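## Task

Using the single hand, lift the die, the red wooden cube and the golf ball together and finish with all three motionless in a firm grip, above the table and clearly higher than where they began. They may contact nothing except the hand and one another. The result counts for nothing if any hand motor shows moving in hand_state at the moment of checking; any other state word is treated as stopped.

## Robot and tools

Robot: a single six-joint arm (shoulder pan, shoulder lift, elbow, wrist 1-3) whose base sits at (0, 0, +0.047) m in the scene frame, carrying a right hand with sixteen motors. Scene frame: origin on the table top below the base, +z up, +y to the left when facing +x. Cameras: cam_high, cam_low, cam_wrist, each 672x504.

Hand point and its axes: a reference point just past the index/middle knuckles, on the palm side. +z runs along straight fingers toward the tips, +x across the palm away from the thumb, +y out of the palm (the palm face is at y = -0.062 m). Bending fingers first swing their tips toward +y. A rigid mast at the wrist (x +0.042 to +0.098, z -0.158 to -0.110) can strike things. Fingertips carry rubber caps.

execute_actions(actions, cameras): actions is a list of actions; each action is a table of 1 to 15 rows, one row per 1/30 s step; a short table repeats its last row until step 15. Every row has 24 numbers, all in [-1, 1]:
1-6: dx, dy, dz, rx, ry, rz. An offset (not a pose) from the Hand target as it stood when the action began, along that Hand target's own axes. Every row counts from that same start. 1.0 = 0.6 m for dx-dz, 180 degrees for rx-rz; rx, ry, rz form a single rotation vector. Repeating a nonzero offset keeps moving further.
7-22: absolute hinge goals, in this fixed order: index_mcp, index_abd, index_pip, index_dip, middle_mcp, middle_abd, middle_pip, middle_dip, ring_mcp, ring_abd, ring_pip, ring_dip, thumb_cmc, thumb_axl, thumb_mcp, thumb_ipl. Each maps linearly between its stops (degrees at +1, at -1; value when straight): _mcp (-18, +128; +0.75), _abd (-60, +60; +0.00), _pip (-29, +108; +0.58), _dip (-21, +117; +0.70), thumb_cmc (-20, +120; +0.71), thumb_axl (-27, +140; +0.68), thumb_mcp (-69, +109; +0.23), thumb_ipl (-77, +108; +0.17). Lower numbers curl fingers toward the palm; thumb_cmc toward -1 brings the thumb round in front of the palm.
23: current_limit, scaled from 0 mA at -1 to 550 mA at +1 (minimum 11 mA); low values also slow and weaken fingers.
24: speed, hinge set-point rate = (speed + 1)/2 x 8.5 rad/s.
These start at +0.4 and -0.6 and persist. To leave the hand unchanged, resend the sixteen goals plus current_limit and speed last shown; at a scene's start get a result first (empty actions list), since a 0 is a real command. cameras: names, ["all"], or [] for none; default is all only for an empty list.

move(target, speed, blend, stop_force, zero, blocking, cameras): straight-line path for the hand point. target is one 24-number row or a list of up to 15 rows; all pose numbers are offsets from the current Hand target (not from the previous row), same scale and axes as above. speed: path top speed in m/s, 0.002 to 3.6, default 0.25 (turns up to twice that in rad/s). blend: corner rounding in m, one value or one per target; 0 stops at each. stop_force: 3 to 120 N; the path halts when the wrist sensor feels that much resistance and the hand backs off slightly. zero (default true) re-zeroes before the move. blocking=false returns after 0.5 s while the move continues (not allowed with stop_force). Hand numbers in a later target are applied on arrival there. The reply adds a move: line: done (within 3 mm and 2 degrees), off_target, moving, held or fault, plus limits such as paced or held. Neither done nor off_target proves absence of contact.

wait(seconds 0 to 3600): runs time without new commands. stop(): brakes a running move. zoom_image(camera, region [x0, y0, x1, y1] in pixels, at most 504 by 504) on the latest image of cam_high, cam_low or cam_wrist. zero_wrist_force(): re-zeroes the force sensor. finished_scene(scene): ends the current scene, giving its number; irreversible.

Results: end_effector_position (m) and end_effector_quat_wxyz plus velocities, in the scene frame (may be a few cm off); Hand target, the commanded pose your next offsets start from (often a little ahead of the real hand point; re-send the gap as an offset if needed). hand_goal, hand_measured (same scale as the row), hand_current_ma, hand_state words: moving, goal, blocked, overload. Wrist force and torque in the end effector's axes, plus the peak since the last shown. Joint torques, positions, motor temperatures, step positions for action calls.

Grip: a finger squeezes only when its goal lies past the object's surface; farther past means harder, capped by current_limit.

Avoid: commanding orientation more than 32 degrees beyond the measured one (it gets clipped); paths near the arm's base (elbow can whip round); fast contact or targets beyond a firm surface (the arm is stiff). Net force on the arm around 150 N, contact torque over the limits (shoulder/elbow 138, wrists 25.7 N m), or a wrist joint lagging its plan by over 0.9 degrees causes a 10 s fault stop. A hand motor at 495 mA or more for a cumulative 5 s shuts off for 10 s and drops its hold. Motors at 85 °C (warning at 70 °C) brake the arm for 30-60 s. After a HAND FAULT line, remaining calls in that reply are skipped. Never let objects drop, fall off the table or be released while moving; do not strike the table or camera stand hard.

Each tool is called after "Call:" in YAML: its name, and indented under it one key for each argument.

## Session

Call:
execute_actions:
  actions: []

Scene clock: 0.00 s.
end_effector_position=(+0.5709, +0.3603, +0.3020) hand_goal=(+0.754, +0.000, +0.576, +0.696, +0.754, +0.000, +0.576, +0.696, +0.754, +0.000, +0.576, +0.696, +0.714, +0.678, +0.226, +0.168) hand_measured=(+0.754, +0.000, +0.576, +0.696, +0.754, +0.000, +0.576, +0.696, +0.754, +0.000, +0.576, +0.696, +0.714, +0.678, +0.226, +0.168) hand_current_ma=(+0, +0, +0, +0, +0, +0, +0, +0, +0, +0, +0, +0, +0, +0, +0, +0) hand_state=(goal, goal, goal, goal, goal, goal, goal, goal, goal, goal, goal, goal, goal, goal, goal, goal) hand_current_limit=0.40 hand_speed=-0.60 end_effector_quat_wxyz=(+0.077, +0.951, +0.299, +0.005)
Joint positions: [0.548 -1.052 1.205 -1.698 -1.738 1.518]
Joint velocities: within noise
Joint torques (N m): no reading
Motor temperatures (°C): [31 38 38 38 36 40]
Wrist force (N): no reading
Wrist torque (N m): no reading
Wrist force, peak (N): no reading
Hand target: +0.5709, +0.3603, +0.3020; +0.077, +0.951, +0.299, +0.005

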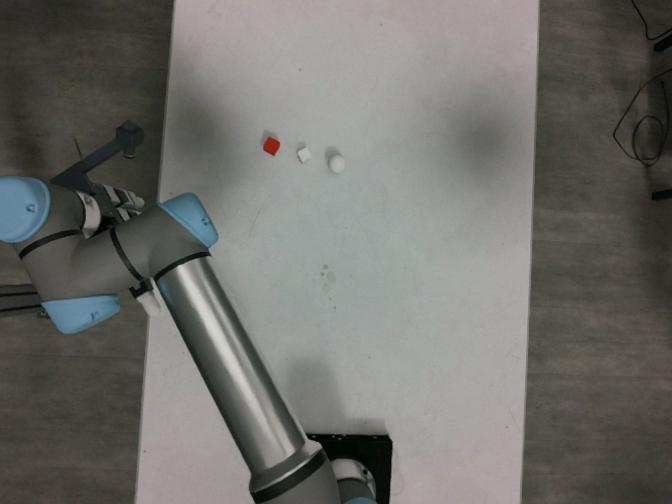

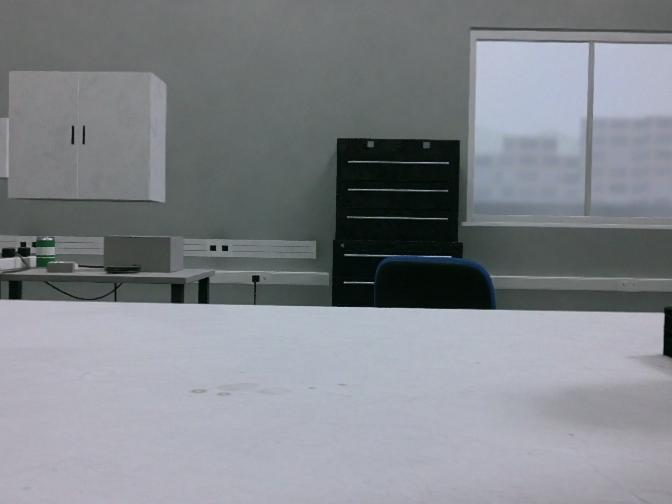

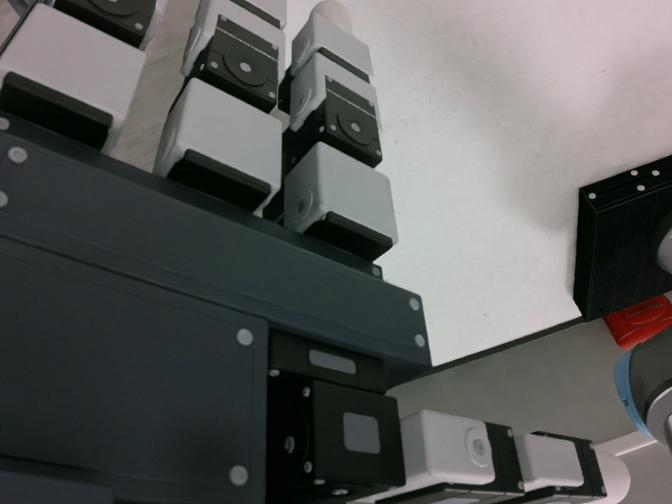

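Call:
zoom_image:
  camera: "cam_high"
  region: [250, 120, 360, 190]

Call:
zoom_image:
  camera: "cam_high"
  region: [230, 400, 420, 504]

Call:
zoom_image:
  camera: "cam_high"
  region: [0, 100, 240, 340]

Scaled by 4.582 from the camera's image (finer frame: 960x720).

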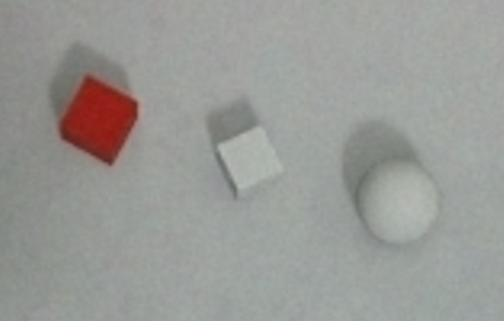

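Scaled by 2.653 from the camera's image (finer frame: 960x720).

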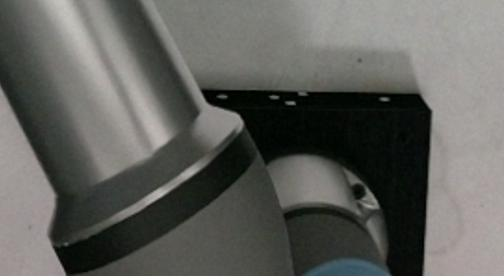

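Scaled by 2.100 from the camera's image (finer frame: 960x720).

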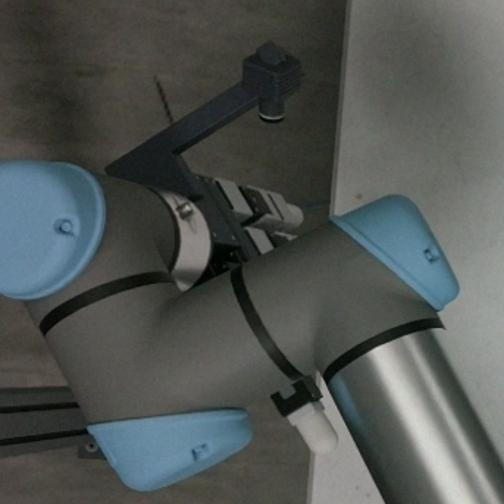

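Call:
move:
  target: [0.1065,0.4652,0.2383,0.3401,0.3371,0.4984,-0.274,0.1,0.577,0.696,-0.274,0,0.577,0.696,0.48,0,0.577,0.696,0.714,0.678,0.226,0.168,0.4,-0.6]
  speed: 0.4
  cameras: ["all"]

Scene clock: 98.53 s.
end_effector_position=(+0.7896, +0.1501, +0.2001) hand_goal=(-0.274, +0.100, +0.578, +0.696, -0.274, +0.000, +0.578, +0.696, +0.480, +0.000, +0.578, +0.696, +0.714, +0.678, +0.226, +0.168) hand_measured=(-0.272, +0.098, +0.578, +0.696, -0.272, +0.000, +0.578, +0.696, +0.474, +0.000, +0.576, +0.696, +0.708, +0.678, +0.224, +0.168) hand_current_ma=(+0, +0, +0, +0, +0, +0, +0, +0, -1, +0, +0, +0, -1, +0, +0, +0) hand_state=(goal, goal, goal, goal, goal, goal, goal, goal, goal, goal, goal, goal, goal, goal, goal, goal) hand_current_limit=0.40 hand_speed=-0.60 end_effector_quat_wxyz=(-0.510, +0.666, -0.432, +0.332)
Joint positions: [-0.14 -0.83 1.589 -3.601 -1.042 2.971]
Joint torques (N m): [-5.6 -43.35 -27.73 -5.56 -1.39 2.43]
Wrist force (N): [1.1 -1.1 -1.3]
Wrist torque (N m): [0.55 0.05 0.34]
Wrist force, peak (N): [1.6 -0.5 -1.2]
Hand target: +0.7897, +0.1500, +0.2001; -0.510, +0.666, -0.432, +0.332
Off the commanded pose: 0.000 m, 0 deg.
move: done

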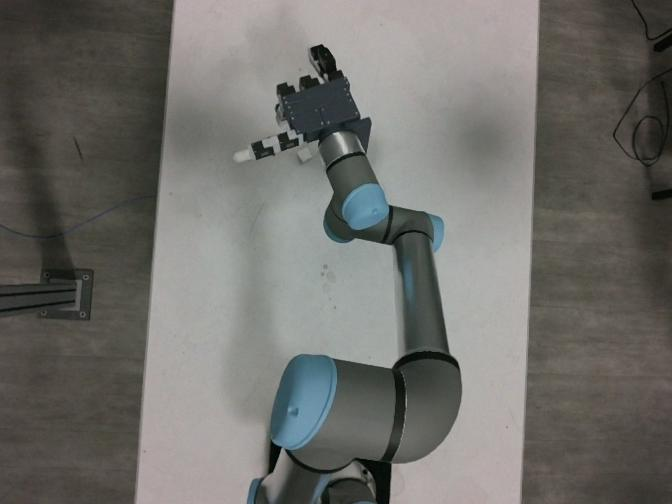

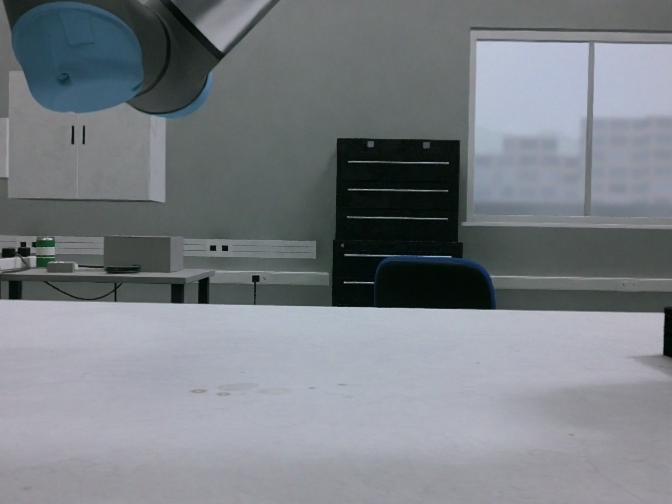

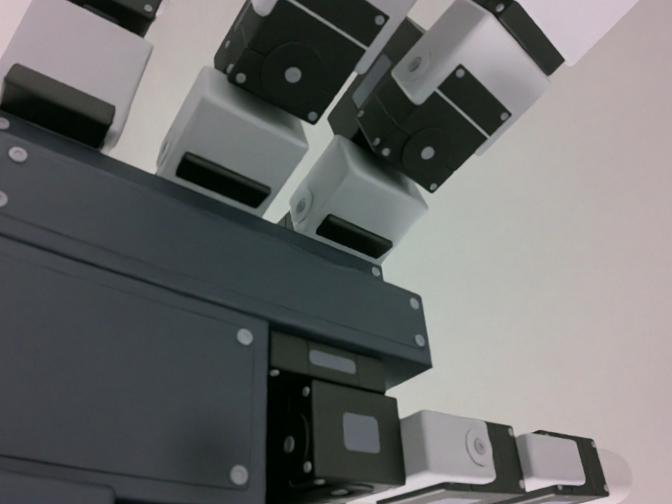

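Call:
zoom_image:
  camera: "cam_high"
  region: [220, 30, 390, 200]

Scaled by 2.965 from the camera's image (finer frame: 960x720).

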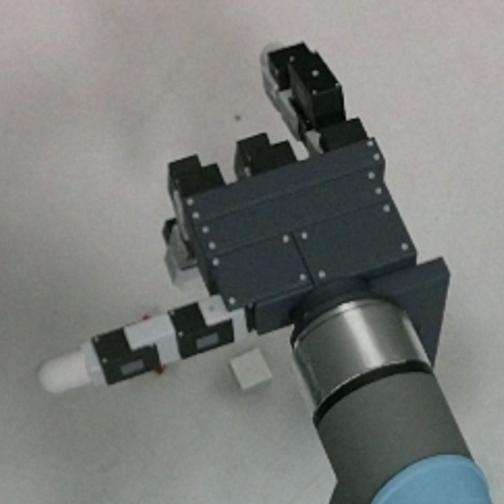

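Call:
move:
  target: [-0.0132,0.1472,-0.0338,0,-0.0161,-0.0043,-0.274,0.1,0.577,0.696,-0.274,0,0.577,0.696,0.48,0,0.577,0.696,0.714,0.678,0.226,0.168,0.4,-0.6]
  speed: 0.3
  cameras: ["cam_high", "cam_wrist"]

Call:
zoom_image:
  camera: "cam_high"
  region: [240, 70, 380, 210]

Scene clock: 126.33 s.
end_effector_position=(+0.7477, +0.1399, +0.1202) hand_goal=(-0.274, +0.100, +0.578, +0.696, -0.274, +0.000, +0.578, +0.696, +0.480, +0.000, +0.578, +0.696, +0.714, +0.678, +0.226, +0.168) hand_measured=(-0.274, +0.098, +0.578, +0.696, -0.274, +0.000, +0.578, +0.696, +0.472, +0.000, +0.576, +0.696, +0.706, +0.678, +0.224, +0.168) hand_current_ma=(+0, +0, +0, +0, +0, +0, +0, +0, -1, +0, +0, +0, -1, +0, +0, +0) hand_state=(goal, goal, goal, goal, goal, goal, goal, goal, goal, goal, goal, goal, goal, goal, goal, goal) hand_current_limit=0.40 hand_speed=-0.60 end_effector_quat_wxyz=(-0.518, +0.677, -0.415, +0.318)
Joint positions: [-0.183 -0.748 1.723 -3.797 -0.951 2.936]
Joint torques (N m): [-5.78 -41.97 1.78 -5.59 2.34 -1.92]
Wrist force (N): [1.1 -1.0 -0.5]
Wrist torque (N m): [0.51 0.02 0.49]
Wrist force, peak (N): [1.4 -2.4 -0.9]
Hand target: +0.7476, +0.1399, +0.1201; -0.518, +0.677, -0.415, +0.318
Off the commanded pose: 0.000 m, 0 deg.
move: done

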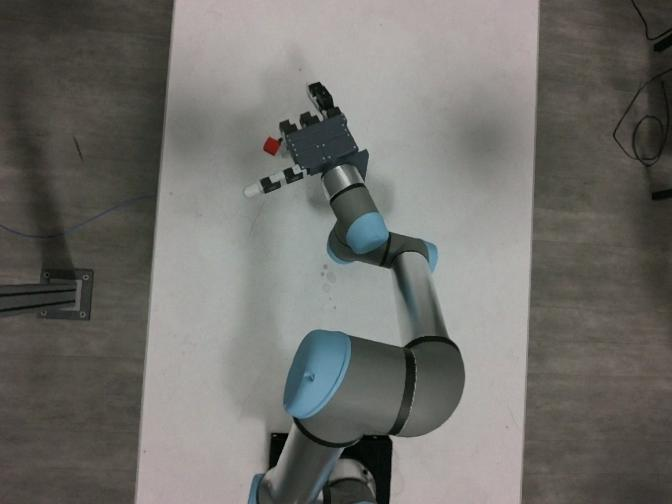

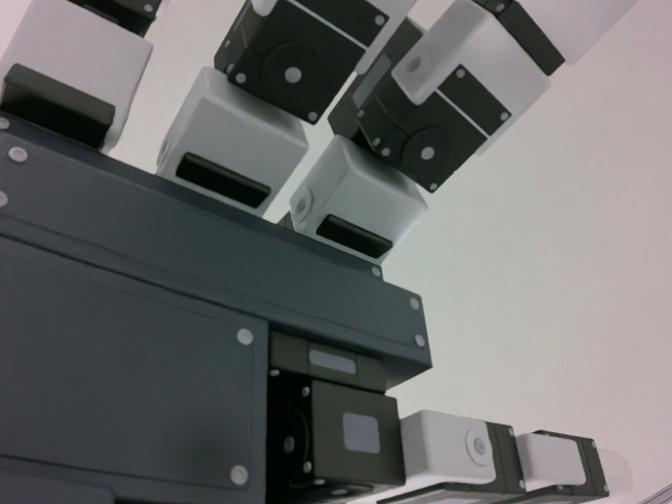

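Scaled by 3.600 from the camera's image (finer frame: 960x720).

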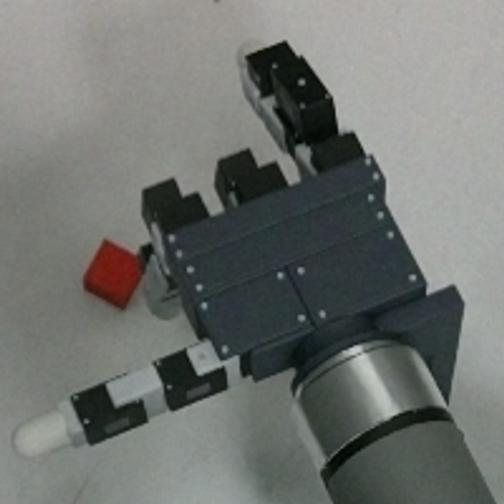

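Call:
move:
  target: [0.0233,0.0488,0.0113,0,0,0,-0.274,0.1,0.577,0.696,-0.274,0,0.577,0.696,0.48,0,0.577,0.696,0.714,0.678,0.226,0.168,0.4,-0.6]
  speed: 0.15
  cameras: ["cam_high"]

Call:
zoom_image:
  camera: "cam_high"
  region: [240, 90, 360, 210]

Scene clock: 140.50 s.
end_effector_position=(+0.7530, +0.1270, +0.0902) hand_goal=(-0.274, +0.100, +0.578, +0.696, -0.274, +0.000, +0.578, +0.696, +0.480, +0.000, +0.578, +0.696, +0.714, +0.678, +0.226, +0.168) hand_measured=(-0.274, +0.098, +0.578, +0.696, -0.274, +0.000, +0.578, +0.696, +0.472, +0.000, +0.576, +0.696, +0.706, +0.678, +0.224, +0.168) hand_current_ma=(+0, +0, +0, +0, +0, +0, +0, +0, -1, +0, +0, +0, -1, +0, +0, +0) hand_state=(goal, goal, goal, goal, goal, goal, goal, goal, goal, goal, goal, goal, goal, goal, goal, goal) hand_current_limit=0.40 hand_speed=-0.60 end_effector_quat_wxyz=(-0.518, +0.677, -0.415, +0.318)
Joint positions: [-0.204 -0.682 1.699 -3.833 -0.931 2.927]
Joint torques (N m): [-5.78 -44.85 -25.55 -5.58 2.13 -2.02]
Wrist force (N): [1.4 -0.9 -0.7]
Wrist torque (N m): [0.57 0.01 0.56]
Wrist force, peak (N): [0.6 -2.0 -0.6]
Hand target: +0.7530, +0.1269, +0.0900; -0.518, +0.677, -0.415, +0.318
Off the commanded pose: 0.000 m, 0 deg.
move: done

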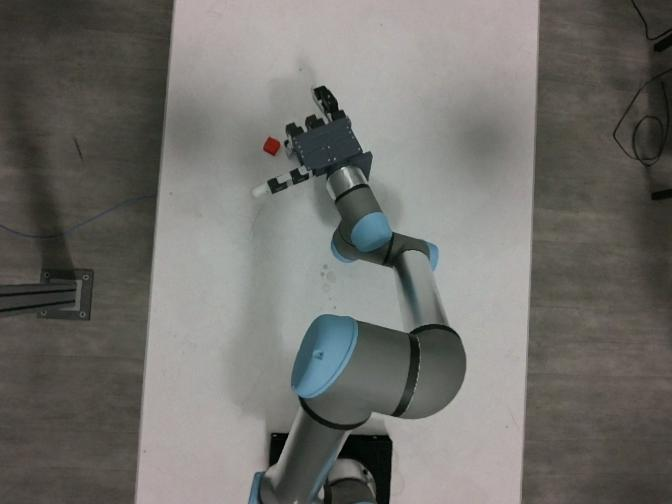

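Scaled by 4.200 from the camera's image (finer frame: 960x720).

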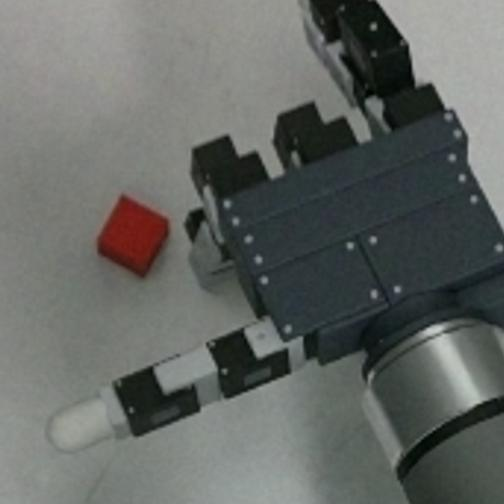

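Call:
zoom_image:
  camera: "cam_high"
  region: [262, 115, 322, 175]

Scaled by 8.400 from the camera's image (finer frame: 960x720).

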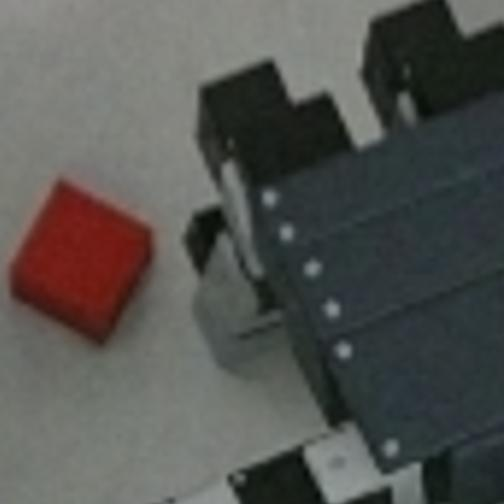

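Call:
move:
  target: [0.0133,0.0009,-0.0032,0,0,0,-0.274,0.25,0.577,0.696,-0.274,0,0.577,0.696,0.48,0,0.577,0.696,0.714,0.678,0.226,0.168,0.4,-0.6]
  speed: 0.1

Call:
move:
  target: [0,0.0563,0.0151,0,0,0,-0.274,0.25,0.577,0.696,-0.274,0,0.577,0.696,0.48,0,0.577,0.696,0.714,0.678,0.226,0.168,0.4,-0.6]
  speed: 0.025
  stop_force: 4
  cameras: ["cam_high", "cam_wrist"]

Call:
zoom_image:
  camera: "cam_high"
  region: [262, 115, 382, 235]

Scene clock: 154.60 s.
end_effector_position=(+0.7548, +0.1192, +0.0900) hand_goal=(-0.274, +0.250, +0.578, +0.696, -0.274, +0.000, +0.578, +0.696, +0.480, +0.000, +0.578, +0.696, +0.714, +0.678, +0.226, +0.168) hand_measured=(-0.274, +0.244, +0.578, +0.696, -0.274, +0.000, +0.578, +0.696, +0.472, +0.000, +0.576, +0.696, +0.706, +0.678, +0.224, +0.168) hand_current_ma=(+0, +0, +0, +0, +0, +0, +0, +0, -1, +0, +0, +0, -1, +0, +0, +0) hand_state=(goal, goal, goal, goal, goal, goal, goal, goal, goal, goal, goal, goal, goal, goal, goal, goal) hand_current_limit=0.40 hand_speed=-0.60 end_effector_quat_wxyz=(-0.518, +0.677, -0.415, +0.318) end_effector_velocity=(+0.001, -0.003, -0.001) end_effector_angular_velocity=(+0.000, +0.000, -0.002)
Joint positions: [-0.217 -0.681 1.694 -3.828 -0.919 2.922]
Joint velocities: [-0.005 0.001 -0.001 0.001 0.003 -0.002]
Joint torques (N m): [-6.46 -42.97 -25.75 0.5 2.42 -1.96]
Wrist force (N): [1.2 -0.7 -0.7]
Wrist torque (N m): [0.58 0.03 0.54]
Wrist force, peak (N): [1.7 -0.8 -1.0]
Hand target: +0.7548, +0.1189, +0.0900; -0.518, +0.677, -0.415, +0.318
Off the commanded pose: 0.000 m, 0 deg.
move: done

Scene clock: 157.07 s.
end_effector_position=(+0.7548, +0.1188, +0.0591) hand_goal=(-0.274, +0.250, +0.578, +0.696, -0.274, +0.000, +0.578, +0.696, +0.480, +0.000, +0.578, +0.696, +0.714, +0.678, +0.226, +0.168) hand_measured=(-0.274, +0.244, +0.578, +0.696, -0.274, +0.000, +0.578, +0.696, +0.472, +0.000, +0.576, +0.696, +0.706, +0.678, +0.224, +0.168) hand_current_ma=(+0, +0, +0, +0, +0, +0, +0, +0, -1, +0, +0, +0, -1, +0, +0, +0) hand_state=(goal, goal, goal, goal, goal, goal, goal, goal, goal, goal, goal, goal, goal, goal, goal, goal) hand_current_limit=0.40 hand_speed=-0.60 end_effector_quat_wxyz=(-0.518, +0.677, -0.415, +0.318)
Joint positions: [-0.218 -0.617 1.678 -3.875 -0.918 2.922]
Joint torques (N m): [1.44 -60.17 3.25 1.02 -1.29 -1.24]
Wrist force (N): [1.1 -2.9 -0.6]
Wrist torque (N m): [0.49 0.07 0.45]
Wrist force, peak (N): [1.2 -15.7 -3.8]
Hand target: +0.7548, +0.1189, +0.0591; -0.518, +0.677, -0.415, +0.318 (not the last commanded pose)
Off the commanded pose: 0.004 m, 0 deg.
move: contact

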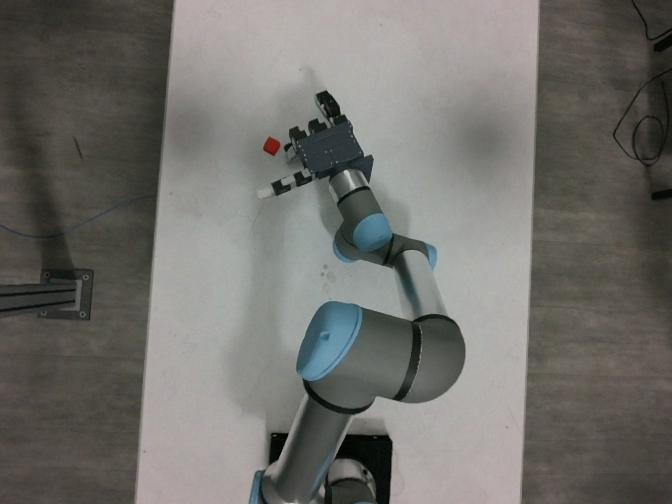

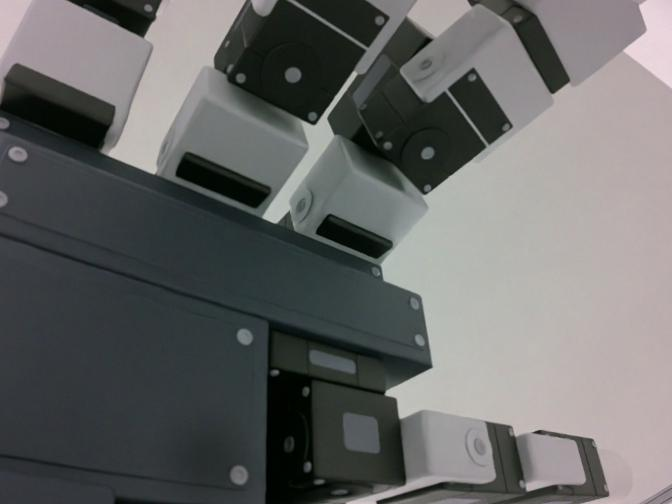

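Scaled by 4.200 from the camera's image (finer frame: 960x720).

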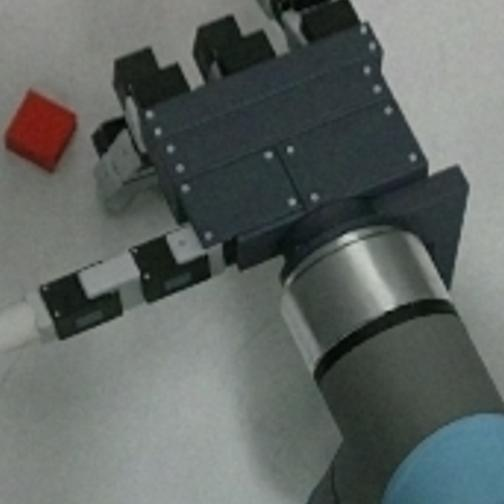

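Call:
move:
  target: [0,-0.0032,-0.0009,0,0,0,-0.274,-0.2,0.577,0.696,-0.274,0.03,0.577,0.696,0.48,0,0.577,0.696,0.714,0.678,0.226,0.168,0.4,-0.9]
  speed: 0.05
  cameras: ["cam_high"]

Call:
zoom_image:
  camera: "cam_high"
  region: [262, 115, 382, 235]

Scene clock: 162.53 s.
end_effector_position=(+0.7548, +0.1189, +0.0611) hand_goal=(-0.274, -0.200, +0.578, +0.696, -0.274, +0.030, +0.578, +0.696, +0.480, +0.000, +0.578, +0.696, +0.714, +0.678, +0.226, +0.168) hand_measured=(-0.274, -0.028, +0.578, +0.696, -0.274, -0.020, +0.578, +0.696, +0.472, +0.000, +0.576, +0.696, +0.706, +0.678, +0.224, +0.168) hand_current_ma=(+0, +344, +0, +0, +0, -33, +0, +0, -1, +0, +0, +0, -1, +0, +0, +0) hand_state=(goal, blocked, goal, goal, goal, blocked, goal, goal, goal, goal, goal, goal, goal, goal, goal, goal) hand_current_limit=0.40 hand_speed=-0.90 end_effector_quat_wxyz=(-0.518, +0.677, -0.415, +0.318)
Joint positions: [-0.218 -0.621 1.679 -3.872 -0.918 2.922]
Joint torques (N m): [6.26 -59.32 3.76 0.91 -0.5 1.58]
Wrist force (N): [0.8 -2.8 -0.7]
Wrist torque (N m): [0.47 0.05 0.51]
Wrist force, peak (N): [1.3 -3.1 -0.6]
Hand target: +0.7548, +0.1189, +0.0611; -0.518, +0.677, -0.415, +0.318
Off the commanded pose: 0.000 m, 0 deg.
move: done

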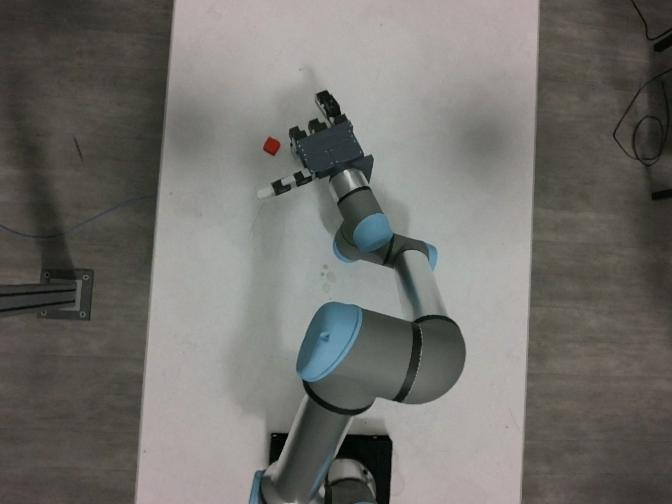

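Scaled by 4.200 from the camera's image (finer frame: 960x720).

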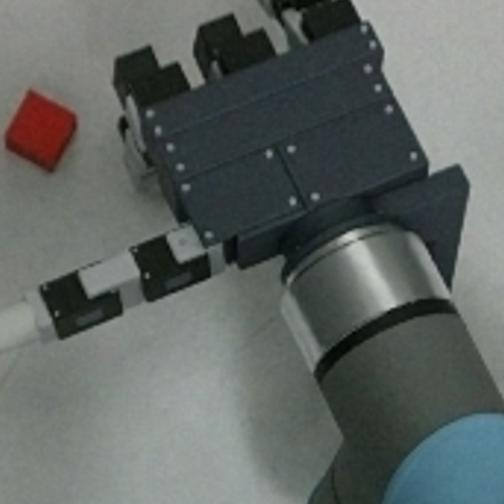

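Call:
move:
  target:
    - [0,-0.1288,-0.0345,0,0,0,-0.274,-0.2,0.577,0.696,-0.274,0.03,0.577,0.696,0.48,0,0.577,0.696,0.714,0.678,0.226,0.168,0.4,-0.9]
    - [-0.198,-0.133,0.1172,0,0.2468,0.0661,-0.274,-0.2,0.577,0.696,-0.274,0.03,0.577,0.696,0.48,0,0.577,0.696,0.714,0.678,0.226,0.168,0.4,-0.9]
  speed: [0.1,0.25]
  blend: 0.02
  cameras: ["cam_high", "cam_wrist"]

Call:
zoom_image:
  camera: "cam_high"
  region: [230, 60, 370, 200]

Scene clock: 193.23 s.
end_effector_position=(+0.7798, +0.2650, +0.1197) hand_goal=(-0.274, -0.200, +0.578, +0.696, -0.274, +0.030, +0.578, +0.696, +0.480, +0.000, +0.578, +0.696, +0.714, +0.678, +0.226, +0.168) hand_measured=(-0.274, -0.034, +0.578, +0.696, -0.274, -0.026, +0.578, +0.696, +0.472, +0.000, +0.576, +0.696, +0.706, +0.678, +0.224, +0.168) hand_current_ma=(+0, +325, +0, +0, +0, -41, +0, +0, -1, +0, +0, +0, -1, +0, +0, +0) hand_state=(goal, blocked, goal, goal, goal, blocked, goal, goal, goal, goal, goal, goal, goal, goal, goal, goal) hand_current_limit=0.40 hand_speed=-0.90 end_effector_quat_wxyz=(+0.353, -0.461, +0.646, -0.496)
Joint positions: [0.283 -0.616 1.43 -3.654 -2.171 3.307]
Joint torques (N m): [8.27 -50.89 -27.31 0.44 -1.56 2.38]
Wrist force (N): [1.6 -1.2 0.2]
Wrist torque (N m): [0.38 -0.01 0.30]
Wrist force, peak (N): [0.9 -3.3 -0.9]
Hand target: +0.7799, +0.2650, +0.1197; +0.353, -0.461, +0.646, -0.496
Off the commanded pose: 0.000 m, 0 deg.
move: done

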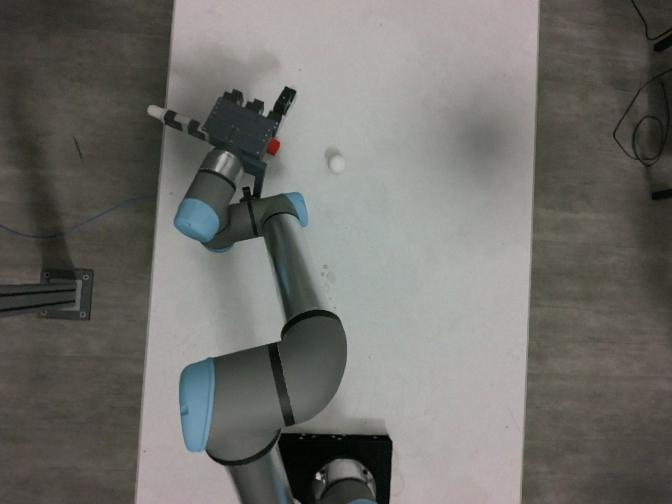

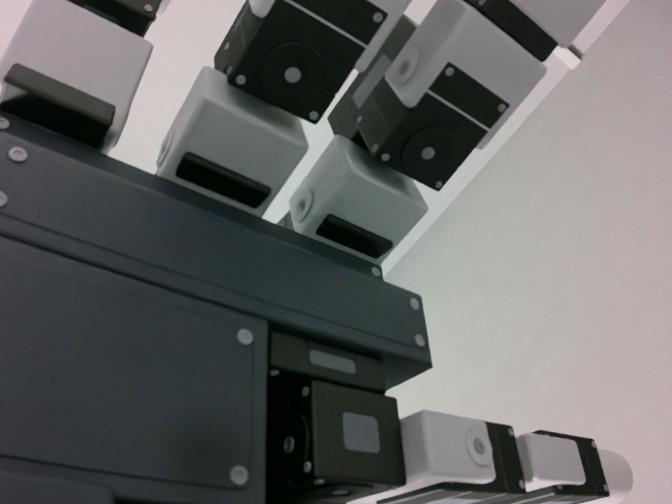

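Scaled by 3.600 from the camera's image (finer frame: 960x720).

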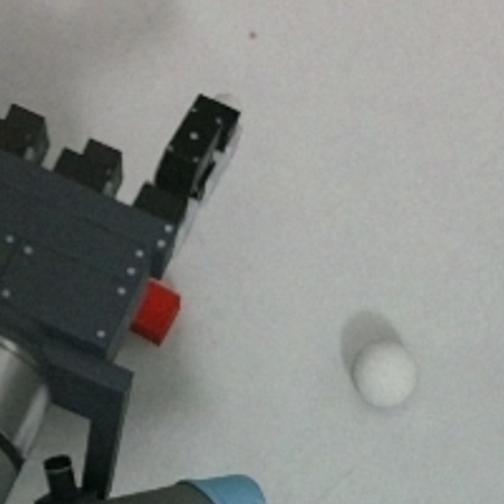

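Call:
move:
  target:
    - [0,0,0,0,0,0,-0.274,-0.2,0.577,0.696,-0.274,0.03,0.577,0.696,-0.274,-0.3,0.577,0.696,0.714,0.678,0.226,0.168,0.4,-0.6]
    - [-0.0067,0.0639,0.0171,0,0,0,-0.274,-0.2,0.577,0.696,-0.274,0.03,0.577,0.696,-0.274,-0.3,0.577,0.696,0.714,0.678,0.226,0.168,0.4,-0.6]
  speed: 0.1
  cameras: ["cam_high"]

Call:
zoom_image:
  camera: "cam_high"
  region: [220, 80, 320, 180]

Scene clock: 206.63 s.
end_effector_position=(+0.7811, +0.2687, +0.0802) hand_goal=(-0.274, -0.200, +0.578, +0.696, -0.274, +0.030, +0.578, +0.696, -0.274, -0.300, +0.578, +0.696, +0.714, +0.678, +0.226, +0.168) hand_measured=(-0.274, -0.034, +0.578, +0.696, -0.274, -0.026, +0.578, +0.696, -0.274, -0.296, +0.576, +0.696, +0.706, +0.678, +0.224, +0.168) hand_current_ma=(+0, +325, +0, +0, +0, -41, +0, +0, +0, +0, +0, +0, -1, +0, +0, +0) hand_state=(goal, blocked, goal, goal, goal, blocked, goal, goal, goal, goal, goal, goal, goal, goal, goal, goal) hand_current_limit=0.40 hand_speed=-0.60 end_effector_quat_wxyz=(+0.353, -0.461, +0.646, -0.496)
Joint positions: [0.287 -0.541 1.405 -3.702 -2.175 3.309]
Joint torques (N m): [9.73 -50.15 -27.4 -5.78 -1.91 1.42]
Wrist force (N): [1.6 -1.7 0.0]
Wrist torque (N m): [0.37 -0.05 0.27]
Wrist force, peak (N): [1.7 -1.7 0.3]
Hand target: +0.7811, +0.2687, +0.0800; +0.353, -0.461, +0.646, -0.496
Off the commanded pose: 0.000 m, 0 deg.
move: done

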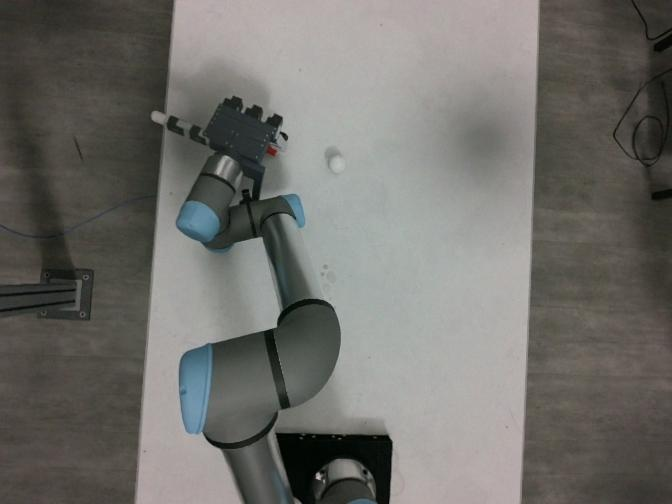

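Scaled by 5.040 from the camera's image (finer frame: 960x720).

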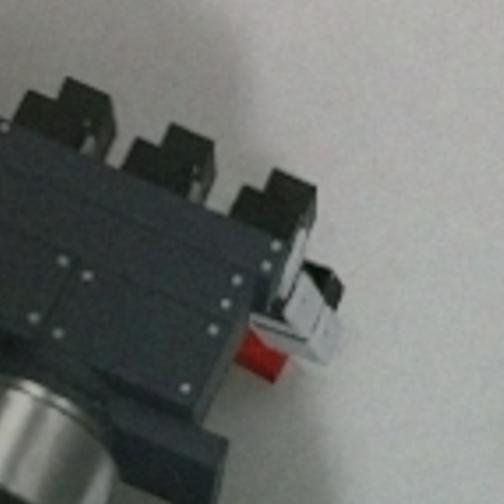

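Call:
move:
  target: [0,0.0282,0.0075,0,0,0,-0.274,-0.2,0.577,0.696,-0.274,0.03,0.577,0.696,-0.274,-0.3,0.577,0.696,0.714,0.678,0.226,0.168,0.4,-0.6]
  speed: 0.025
  stop_force: 4

Call:
move:
  target: [0,0,0,0,0,0,-0.274,-0.2,0.577,0.696,-0.274,0.03,0.577,0.696,-0.274,0.15,0.577,0.696,0.714,0.678,0.226,0.168,0.4,-0.9]
  speed: 0.05
  cameras: ["cam_high"]

Call:
zoom_image:
  camera: "cam_high"
  region: [220, 80, 320, 180]

Scene clock: 214.90 s.
end_effector_position=(+0.7811, +0.2687, +0.0625) hand_goal=(-0.274, -0.200, +0.578, +0.696, -0.274, +0.030, +0.578, +0.696, -0.274, -0.300, +0.578, +0.696, +0.714, +0.678, +0.226, +0.168) hand_measured=(-0.274, -0.034, +0.578, +0.696, -0.274, -0.026, +0.578, +0.696, -0.274, -0.298, +0.576, +0.696, +0.706, +0.678, +0.224, +0.168) hand_current_ma=(+0, +325, +0, +0, +0, -41, +0, +0, +0, +0, +0, +0, -1, +0, +0, +0) hand_state=(goal, blocked, goal, goal, goal, blocked, goal, goal, goal, goal, goal, goal, goal, goal, goal, goal) hand_current_limit=0.40 hand_speed=-0.60 end_effector_quat_wxyz=(+0.353, -0.461, +0.646, -0.496)
Joint positions: [0.287 -0.508 1.395 -3.725 -2.175 3.308]
Joint torques (N m): [-5.64 -50.59 -26.59 -5.6 1.44 -1.79]
Wrist force (N): [1.8 -1.3 -0.1]
Wrist torque (N m): [0.45 -0.05 0.32]
Wrist force, peak (N): [1.8 -1.7 -0.3]
Hand target: +0.7811, +0.2687, +0.0625; +0.353, -0.461, +0.646, -0.496
Off the commanded pose: 0.000 m, 0 deg.
move: done

Scene clock: 216.10 s.
end_effector_position=(+0.7811, +0.2687, +0.0625) hand_goal=(-0.274, -0.200, +0.578, +0.696, -0.274, +0.030, +0.578, +0.696, -0.274, +0.150, +0.578, +0.696, +0.714, +0.678, +0.226, +0.168) hand_measured=(-0.274, -0.034, +0.578, +0.696, -0.282, -0.020, +0.576, +0.696, -0.264, -0.072, +0.584, +0.696, +0.706, +0.678, +0.224, +0.168) hand_current_ma=(+0, +325, +0, +0, -1, -31, +0, +0, +2, -385, +1, +0, -1, +0, +0, +0) hand_state=(goal, blocked, goal, goal, goal, blocked, goal, goal, goal, blocked, goal, goal, goal, goal, goal, goal) hand_current_limit=0.40 hand_speed=-0.90 end_effector_quat_wxyz=(+0.353, -0.461, +0.646, -0.496)
Joint positions: [0.287 -0.508 1.395 -3.725 -2.175 3.308]
Joint torques (N m): [-5.42 -51.3 -24.97 -4.81 1.3 -1.66]
Wrist force (N): [1.7 -4.9 -0.7]
Wrist torque (N m): [0.40 -0.01 0.17]
Wrist force, peak (N): [1.8 -5.2 -1.0]
Hand target: +0.7811, +0.2687, +0.0625; +0.353, -0.461, +0.646, -0.496
Off the commanded pose: 0.000 m, 0 deg.
move: done

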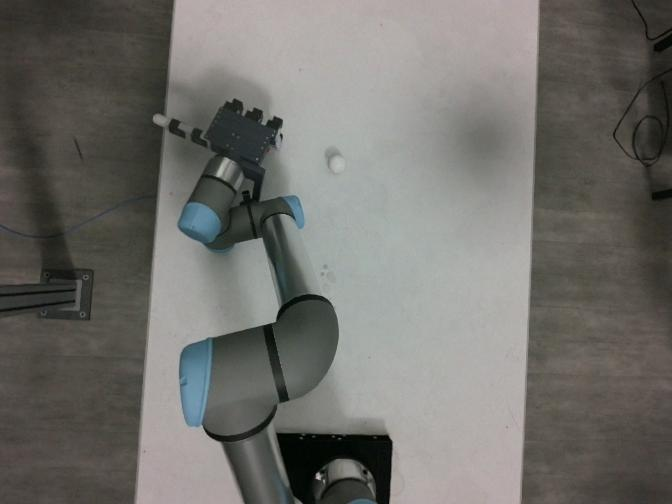

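Scaled by 5.040 from the camera's image (finer frame: 960x720).

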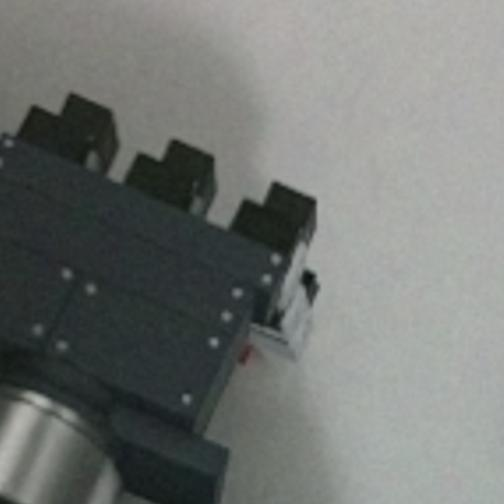

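Call:
move:
  target: [0,-0.161,-0.0431,0,0,0,-0.274,-0.2,0.577,0.696,-0.274,0.03,0.577,0.696,-0.274,0.15,0.577,0.696,0.714,0.678,0.226,0.168,0.4,-0.9]
  speed: 0.1
  cameras: ["cam_high"]

Call:
zoom_image:
  camera: "cam_high"
  region: [200, 60, 320, 180]

Scene clock: 268.43 s.
end_effector_position=(+0.7812, +0.2689, +0.1623) hand_goal=(-0.274, -0.200, +0.578, +0.696, -0.274, +0.030, +0.578, +0.696, -0.274, +0.150, +0.578, +0.696, +0.714, +0.678, +0.226, +0.168) hand_measured=(-0.268, -0.034, +0.580, +0.696, -0.304, -0.016, +0.562, +0.692, -0.252, -0.050, +0.590, +0.698, +0.706, +0.678, +0.224, +0.168) hand_current_ma=(+1, +325, +0, +0, -18, -28, -5, +0, +10, -385, +3, +0, -1, +0, +0, +0) hand_state=(goal, blocked, goal, goal, blocked, blocked, goal, goal, blocked, blocked, goal, goal, goal, goal, goal, goal) hand_current_limit=0.40 hand_speed=-0.90 end_effector_quat_wxyz=(+0.353, -0.461, +0.646, -0.496)
Joint positions: [0.289 -0.682 1.425 -3.581 -2.177 3.309]
Joint torques (N m): [9.46 -67.87 -2.83 0.78 -1.94 1.99]
Wrist force (N): [1.6 -0.6 0.1]
Wrist torque (N m): [0.46 -0.04 0.33]
Wrist force, peak (N): [1.7 -5.5 -0.8]
Hand target: +0.7812, +0.2689, +0.1625; +0.353, -0.461, +0.646, -0.496
Off the commanded pose: 0.000 m, 0 deg.
move: done

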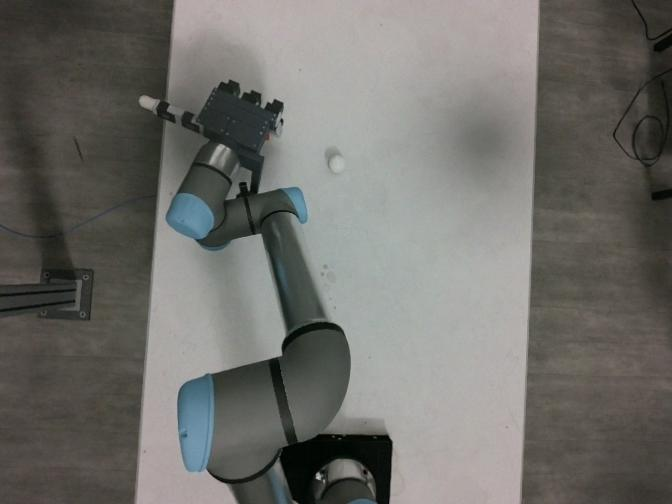

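Scaled by 4.200 from the camera's image (finer frame: 960x720).

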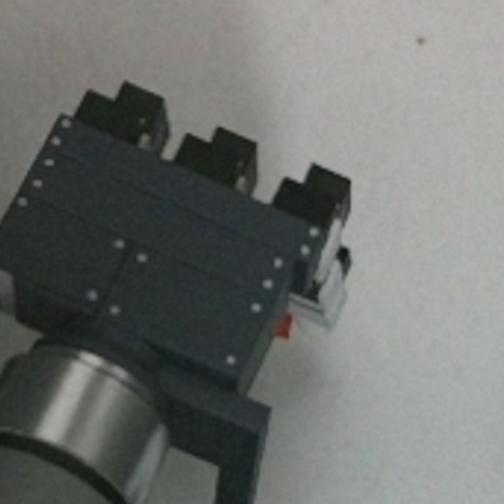

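Call:
move:
  target: [0,0.157,0.0421,0,0,0,-0.274,-0.2,0.577,0.696,-0.274,0.03,0.577,0.696,-0.274,0.15,0.577,0.696,0.714,0.678,0.226,0.168,0.4,-0.9]
  speed: 0.08
  stop_force: 4

Call:
move:
  target: [0,0,0,0,0,0,-0.274,-0.13,0.577,0.696,-0.255,0.02,0.577,0.696,-0.29,0.05,0.577,0.696,0.714,0.678,0.226,0.168,0.4,-0.95]
  speed: 0.05
  cameras: ["cam_high"]

Call:
zoom_image:
  camera: "cam_high"
  region: [230, 90, 310, 170]

Scene clock: 293.97 s.
end_effector_position=(+0.7811, +0.2687, +0.0650) hand_goal=(-0.274, -0.200, +0.578, +0.696, -0.274, +0.030, +0.578, +0.696, -0.274, +0.150, +0.578, +0.696, +0.714, +0.678, +0.226, +0.168) hand_measured=(-0.268, -0.034, +0.580, +0.696, -0.304, -0.016, +0.562, +0.692, -0.252, -0.050, +0.590, +0.698, +0.706, +0.678, +0.224, +0.168) hand_current_ma=(+1, +325, +0, +0, -18, -28, -5, +0, +10, -385, +3, +0, -1, +0, +0, +0) hand_state=(goal, blocked, goal, goal, blocked, blocked, goal, goal, blocked, blocked, goal, goal, goal, goal, goal, goal) hand_current_limit=0.40 hand_speed=-0.90 end_effector_quat_wxyz=(+0.353, -0.461, +0.646, -0.496)
Joint positions: [0.287 -0.513 1.396 -3.722 -2.175 3.308]
Joint torques (N m): [-4.9 -51.28 -26.48 -5.7 1.43 -1.97]
Wrist force (N): [1.5 -1.1 0.0]
Wrist torque (N m): [0.44 -0.04 0.42]
Wrist force, peak (N): [1.8 -1.0 0.3]
Hand target: +0.7811, +0.2687, +0.0650; +0.353, -0.461, +0.646, -0.496
Off the commanded pose: 0.000 m, 0 deg.
move: done

Scene clock: 294.47 s.
end_effector_position=(+0.7811, +0.2687, +0.0650) hand_goal=(-0.274, -0.130, +0.578, +0.696, -0.254, +0.020, +0.578, +0.696, -0.290, +0.050, +0.578, +0.696, +0.714, +0.678, +0.226, +0.168) hand_measured=(-0.268, -0.024, +0.580, +0.696, -0.304, -0.014, +0.562, +0.692, -0.252, -0.050, +0.590, +0.698, +0.706, +0.678, +0.224, +0.168) hand_current_ma=(+1, +136, +0, +0, -48, -15, -5, +0, +28, -120, +3, +0, -1, +0, +0, +0) hand_state=(goal, blocked, goal, goal, blocked, blocked, goal, goal, blocked, blocked, goal, goal, goal, goal, goal, goal) hand_current_limit=0.40 hand_speed=-0.95 end_effector_quat_wxyz=(+0.353, -0.461, +0.646, -0.496)
Joint positions: [0.287 -0.513 1.396 -3.722 -2.175 3.308]
Joint torques (N m): [-5.7 -50.5 -26.12 -5.66 1.33 -1.92]
Wrist force (N): [1.6 -1.1 -0.2]
Wrist torque (N m): [0.46 -0.05 0.43]
Wrist force, peak (N): [1.6 -1.4 -0.1]
Hand target: +0.7811, +0.2687, +0.0650; +0.353, -0.461, +0.646, -0.496
Off the commanded pose: 0.000 m, 0 deg.
move: done

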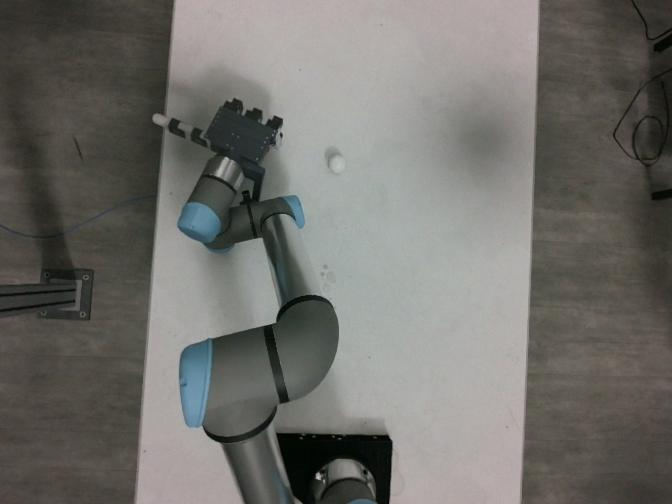

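Scaled by 6.300 from the camera's image (finer frame: 960x720).

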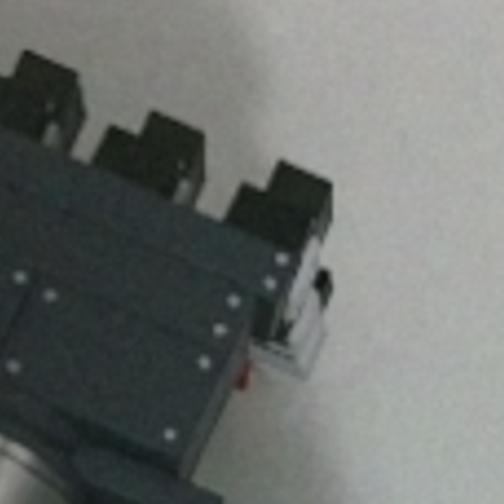

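Call:
move:
  target: [0,-0.0258,-0.0069,0,0,0,-0.274,-0.17,0.577,0.696,-0.258,0.02,0.577,0.696,-0.287,0.1,0.577,0.696,0.714,0.678,0.226,0.168,0.4,-0.95]
  speed: 0.05

Call:
move:
  target: [0,0,0,0,0,0,-0.411,-0.17,0.577,0.696,-0.395,0.02,0.577,0.696,-0.424,0.1,0.577,0.696,-0.5,0.678,0.226,0.492,0.4,-0.95]
  speed: 0.05
  cameras: ["cam_high"]

Call:
zoom_image:
  camera: "cam_high"
  region: [230, 90, 310, 170]

Scene clock: 302.37 s.
end_effector_position=(+0.7811, +0.2687, +0.0808) hand_goal=(-0.274, -0.170, +0.578, +0.696, -0.258, +0.020, +0.578, +0.696, -0.286, +0.100, +0.578, +0.696, +0.714, +0.678, +0.226, +0.168) hand_measured=(-0.268, -0.024, +0.580, +0.696, -0.304, -0.012, +0.562, +0.692, -0.252, -0.046, +0.590, +0.698, +0.706, +0.678, +0.224, +0.168) hand_current_ma=(+1, +251, +0, +0, -41, -14, -5, +0, +23, -255, +3, +0, -1, +0, +0, +0) hand_state=(goal, blocked, goal, goal, blocked, blocked, goal, goal, blocked, blocked, goal, goal, goal, goal, goal, goal) hand_current_limit=0.40 hand_speed=-0.95 end_effector_quat_wxyz=(+0.353, -0.461, +0.646, -0.496)
Joint positions: [0.287 -0.542 1.405 -3.701 -2.175 3.308]
Joint torques (N m): [9.24 -65.71 -2.03 0.52 -1.86 1.4]
Wrist force (N): [1.7 -1.0 0.1]
Wrist torque (N m): [0.43 -0.08 0.42]
Wrist force, peak (N): [1.8 -1.6 0.2]
Hand target: +0.7811, +0.2687, +0.0810; +0.353, -0.461, +0.646, -0.496
Off the commanded pose: 0.000 m, 0 deg.
move: done

Scene clock: 307.37 s.
end_effector_position=(+0.7811, +0.2687, +0.0810) hand_goal=(-0.410, -0.170, +0.578, +0.696, -0.394, +0.020, +0.578, +0.696, -0.424, +0.100, +0.578, +0.696, -0.500, +0.678, +0.226, +0.492) hand_measured=(-0.392, -0.024, +0.580, +0.696, -0.418, -0.012, +0.562, +0.692, -0.372, -0.046, +0.590, +0.698, -0.142, +0.678, +0.224, +0.490) hand_current_ma=(+6, +251, +0, +0, -12, -13, -5, +0, +50, -255, +3, +0, +0, +0, +0, +0) hand_state=(goal, blocked, goal, goal, blocked, blocked, goal, goal, blocked, blocked, goal, goal, moving, goal, goal, goal) hand_current_limit=0.40 hand_speed=-0.95 end_effector_quat_wxyz=(+0.353, -0.461, +0.646, -0.496)
Joint positions: [0.287 -0.542 1.405 -3.701 -2.175 3.309]
Joint torques (N m): [8.45 -67.61 -2.03 0.73 -1.69 1.73]
Wrist force (N): [1.5 -1.2 0.0]
Wrist torque (N m): [0.45 -0.04 0.41]
Wrist force, peak (N): [1.8 -1.4 0.2]
Hand target: +0.7811, +0.2687, +0.0810; +0.353, -0.461, +0.646, -0.496
Off the commanded pose: 0.000 m, 0 deg.
move: moving (no rest 5 s after the path's end)

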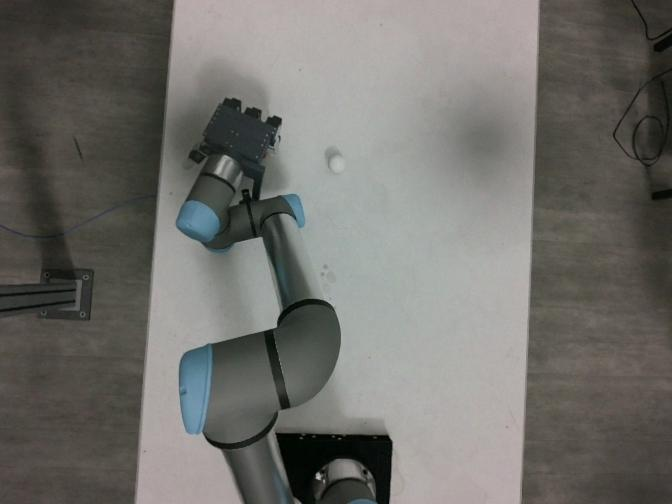

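Scaled by 6.300 from the camera's image (finer frame: 960x720).

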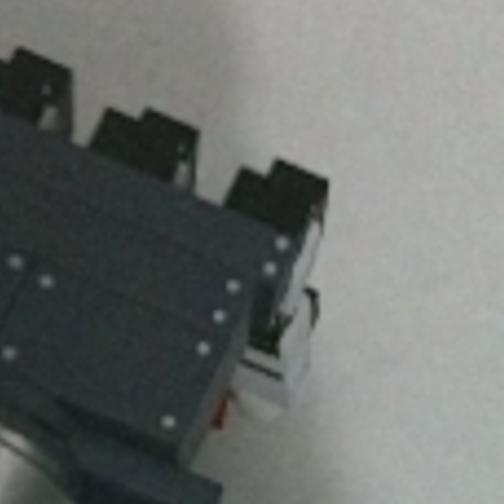

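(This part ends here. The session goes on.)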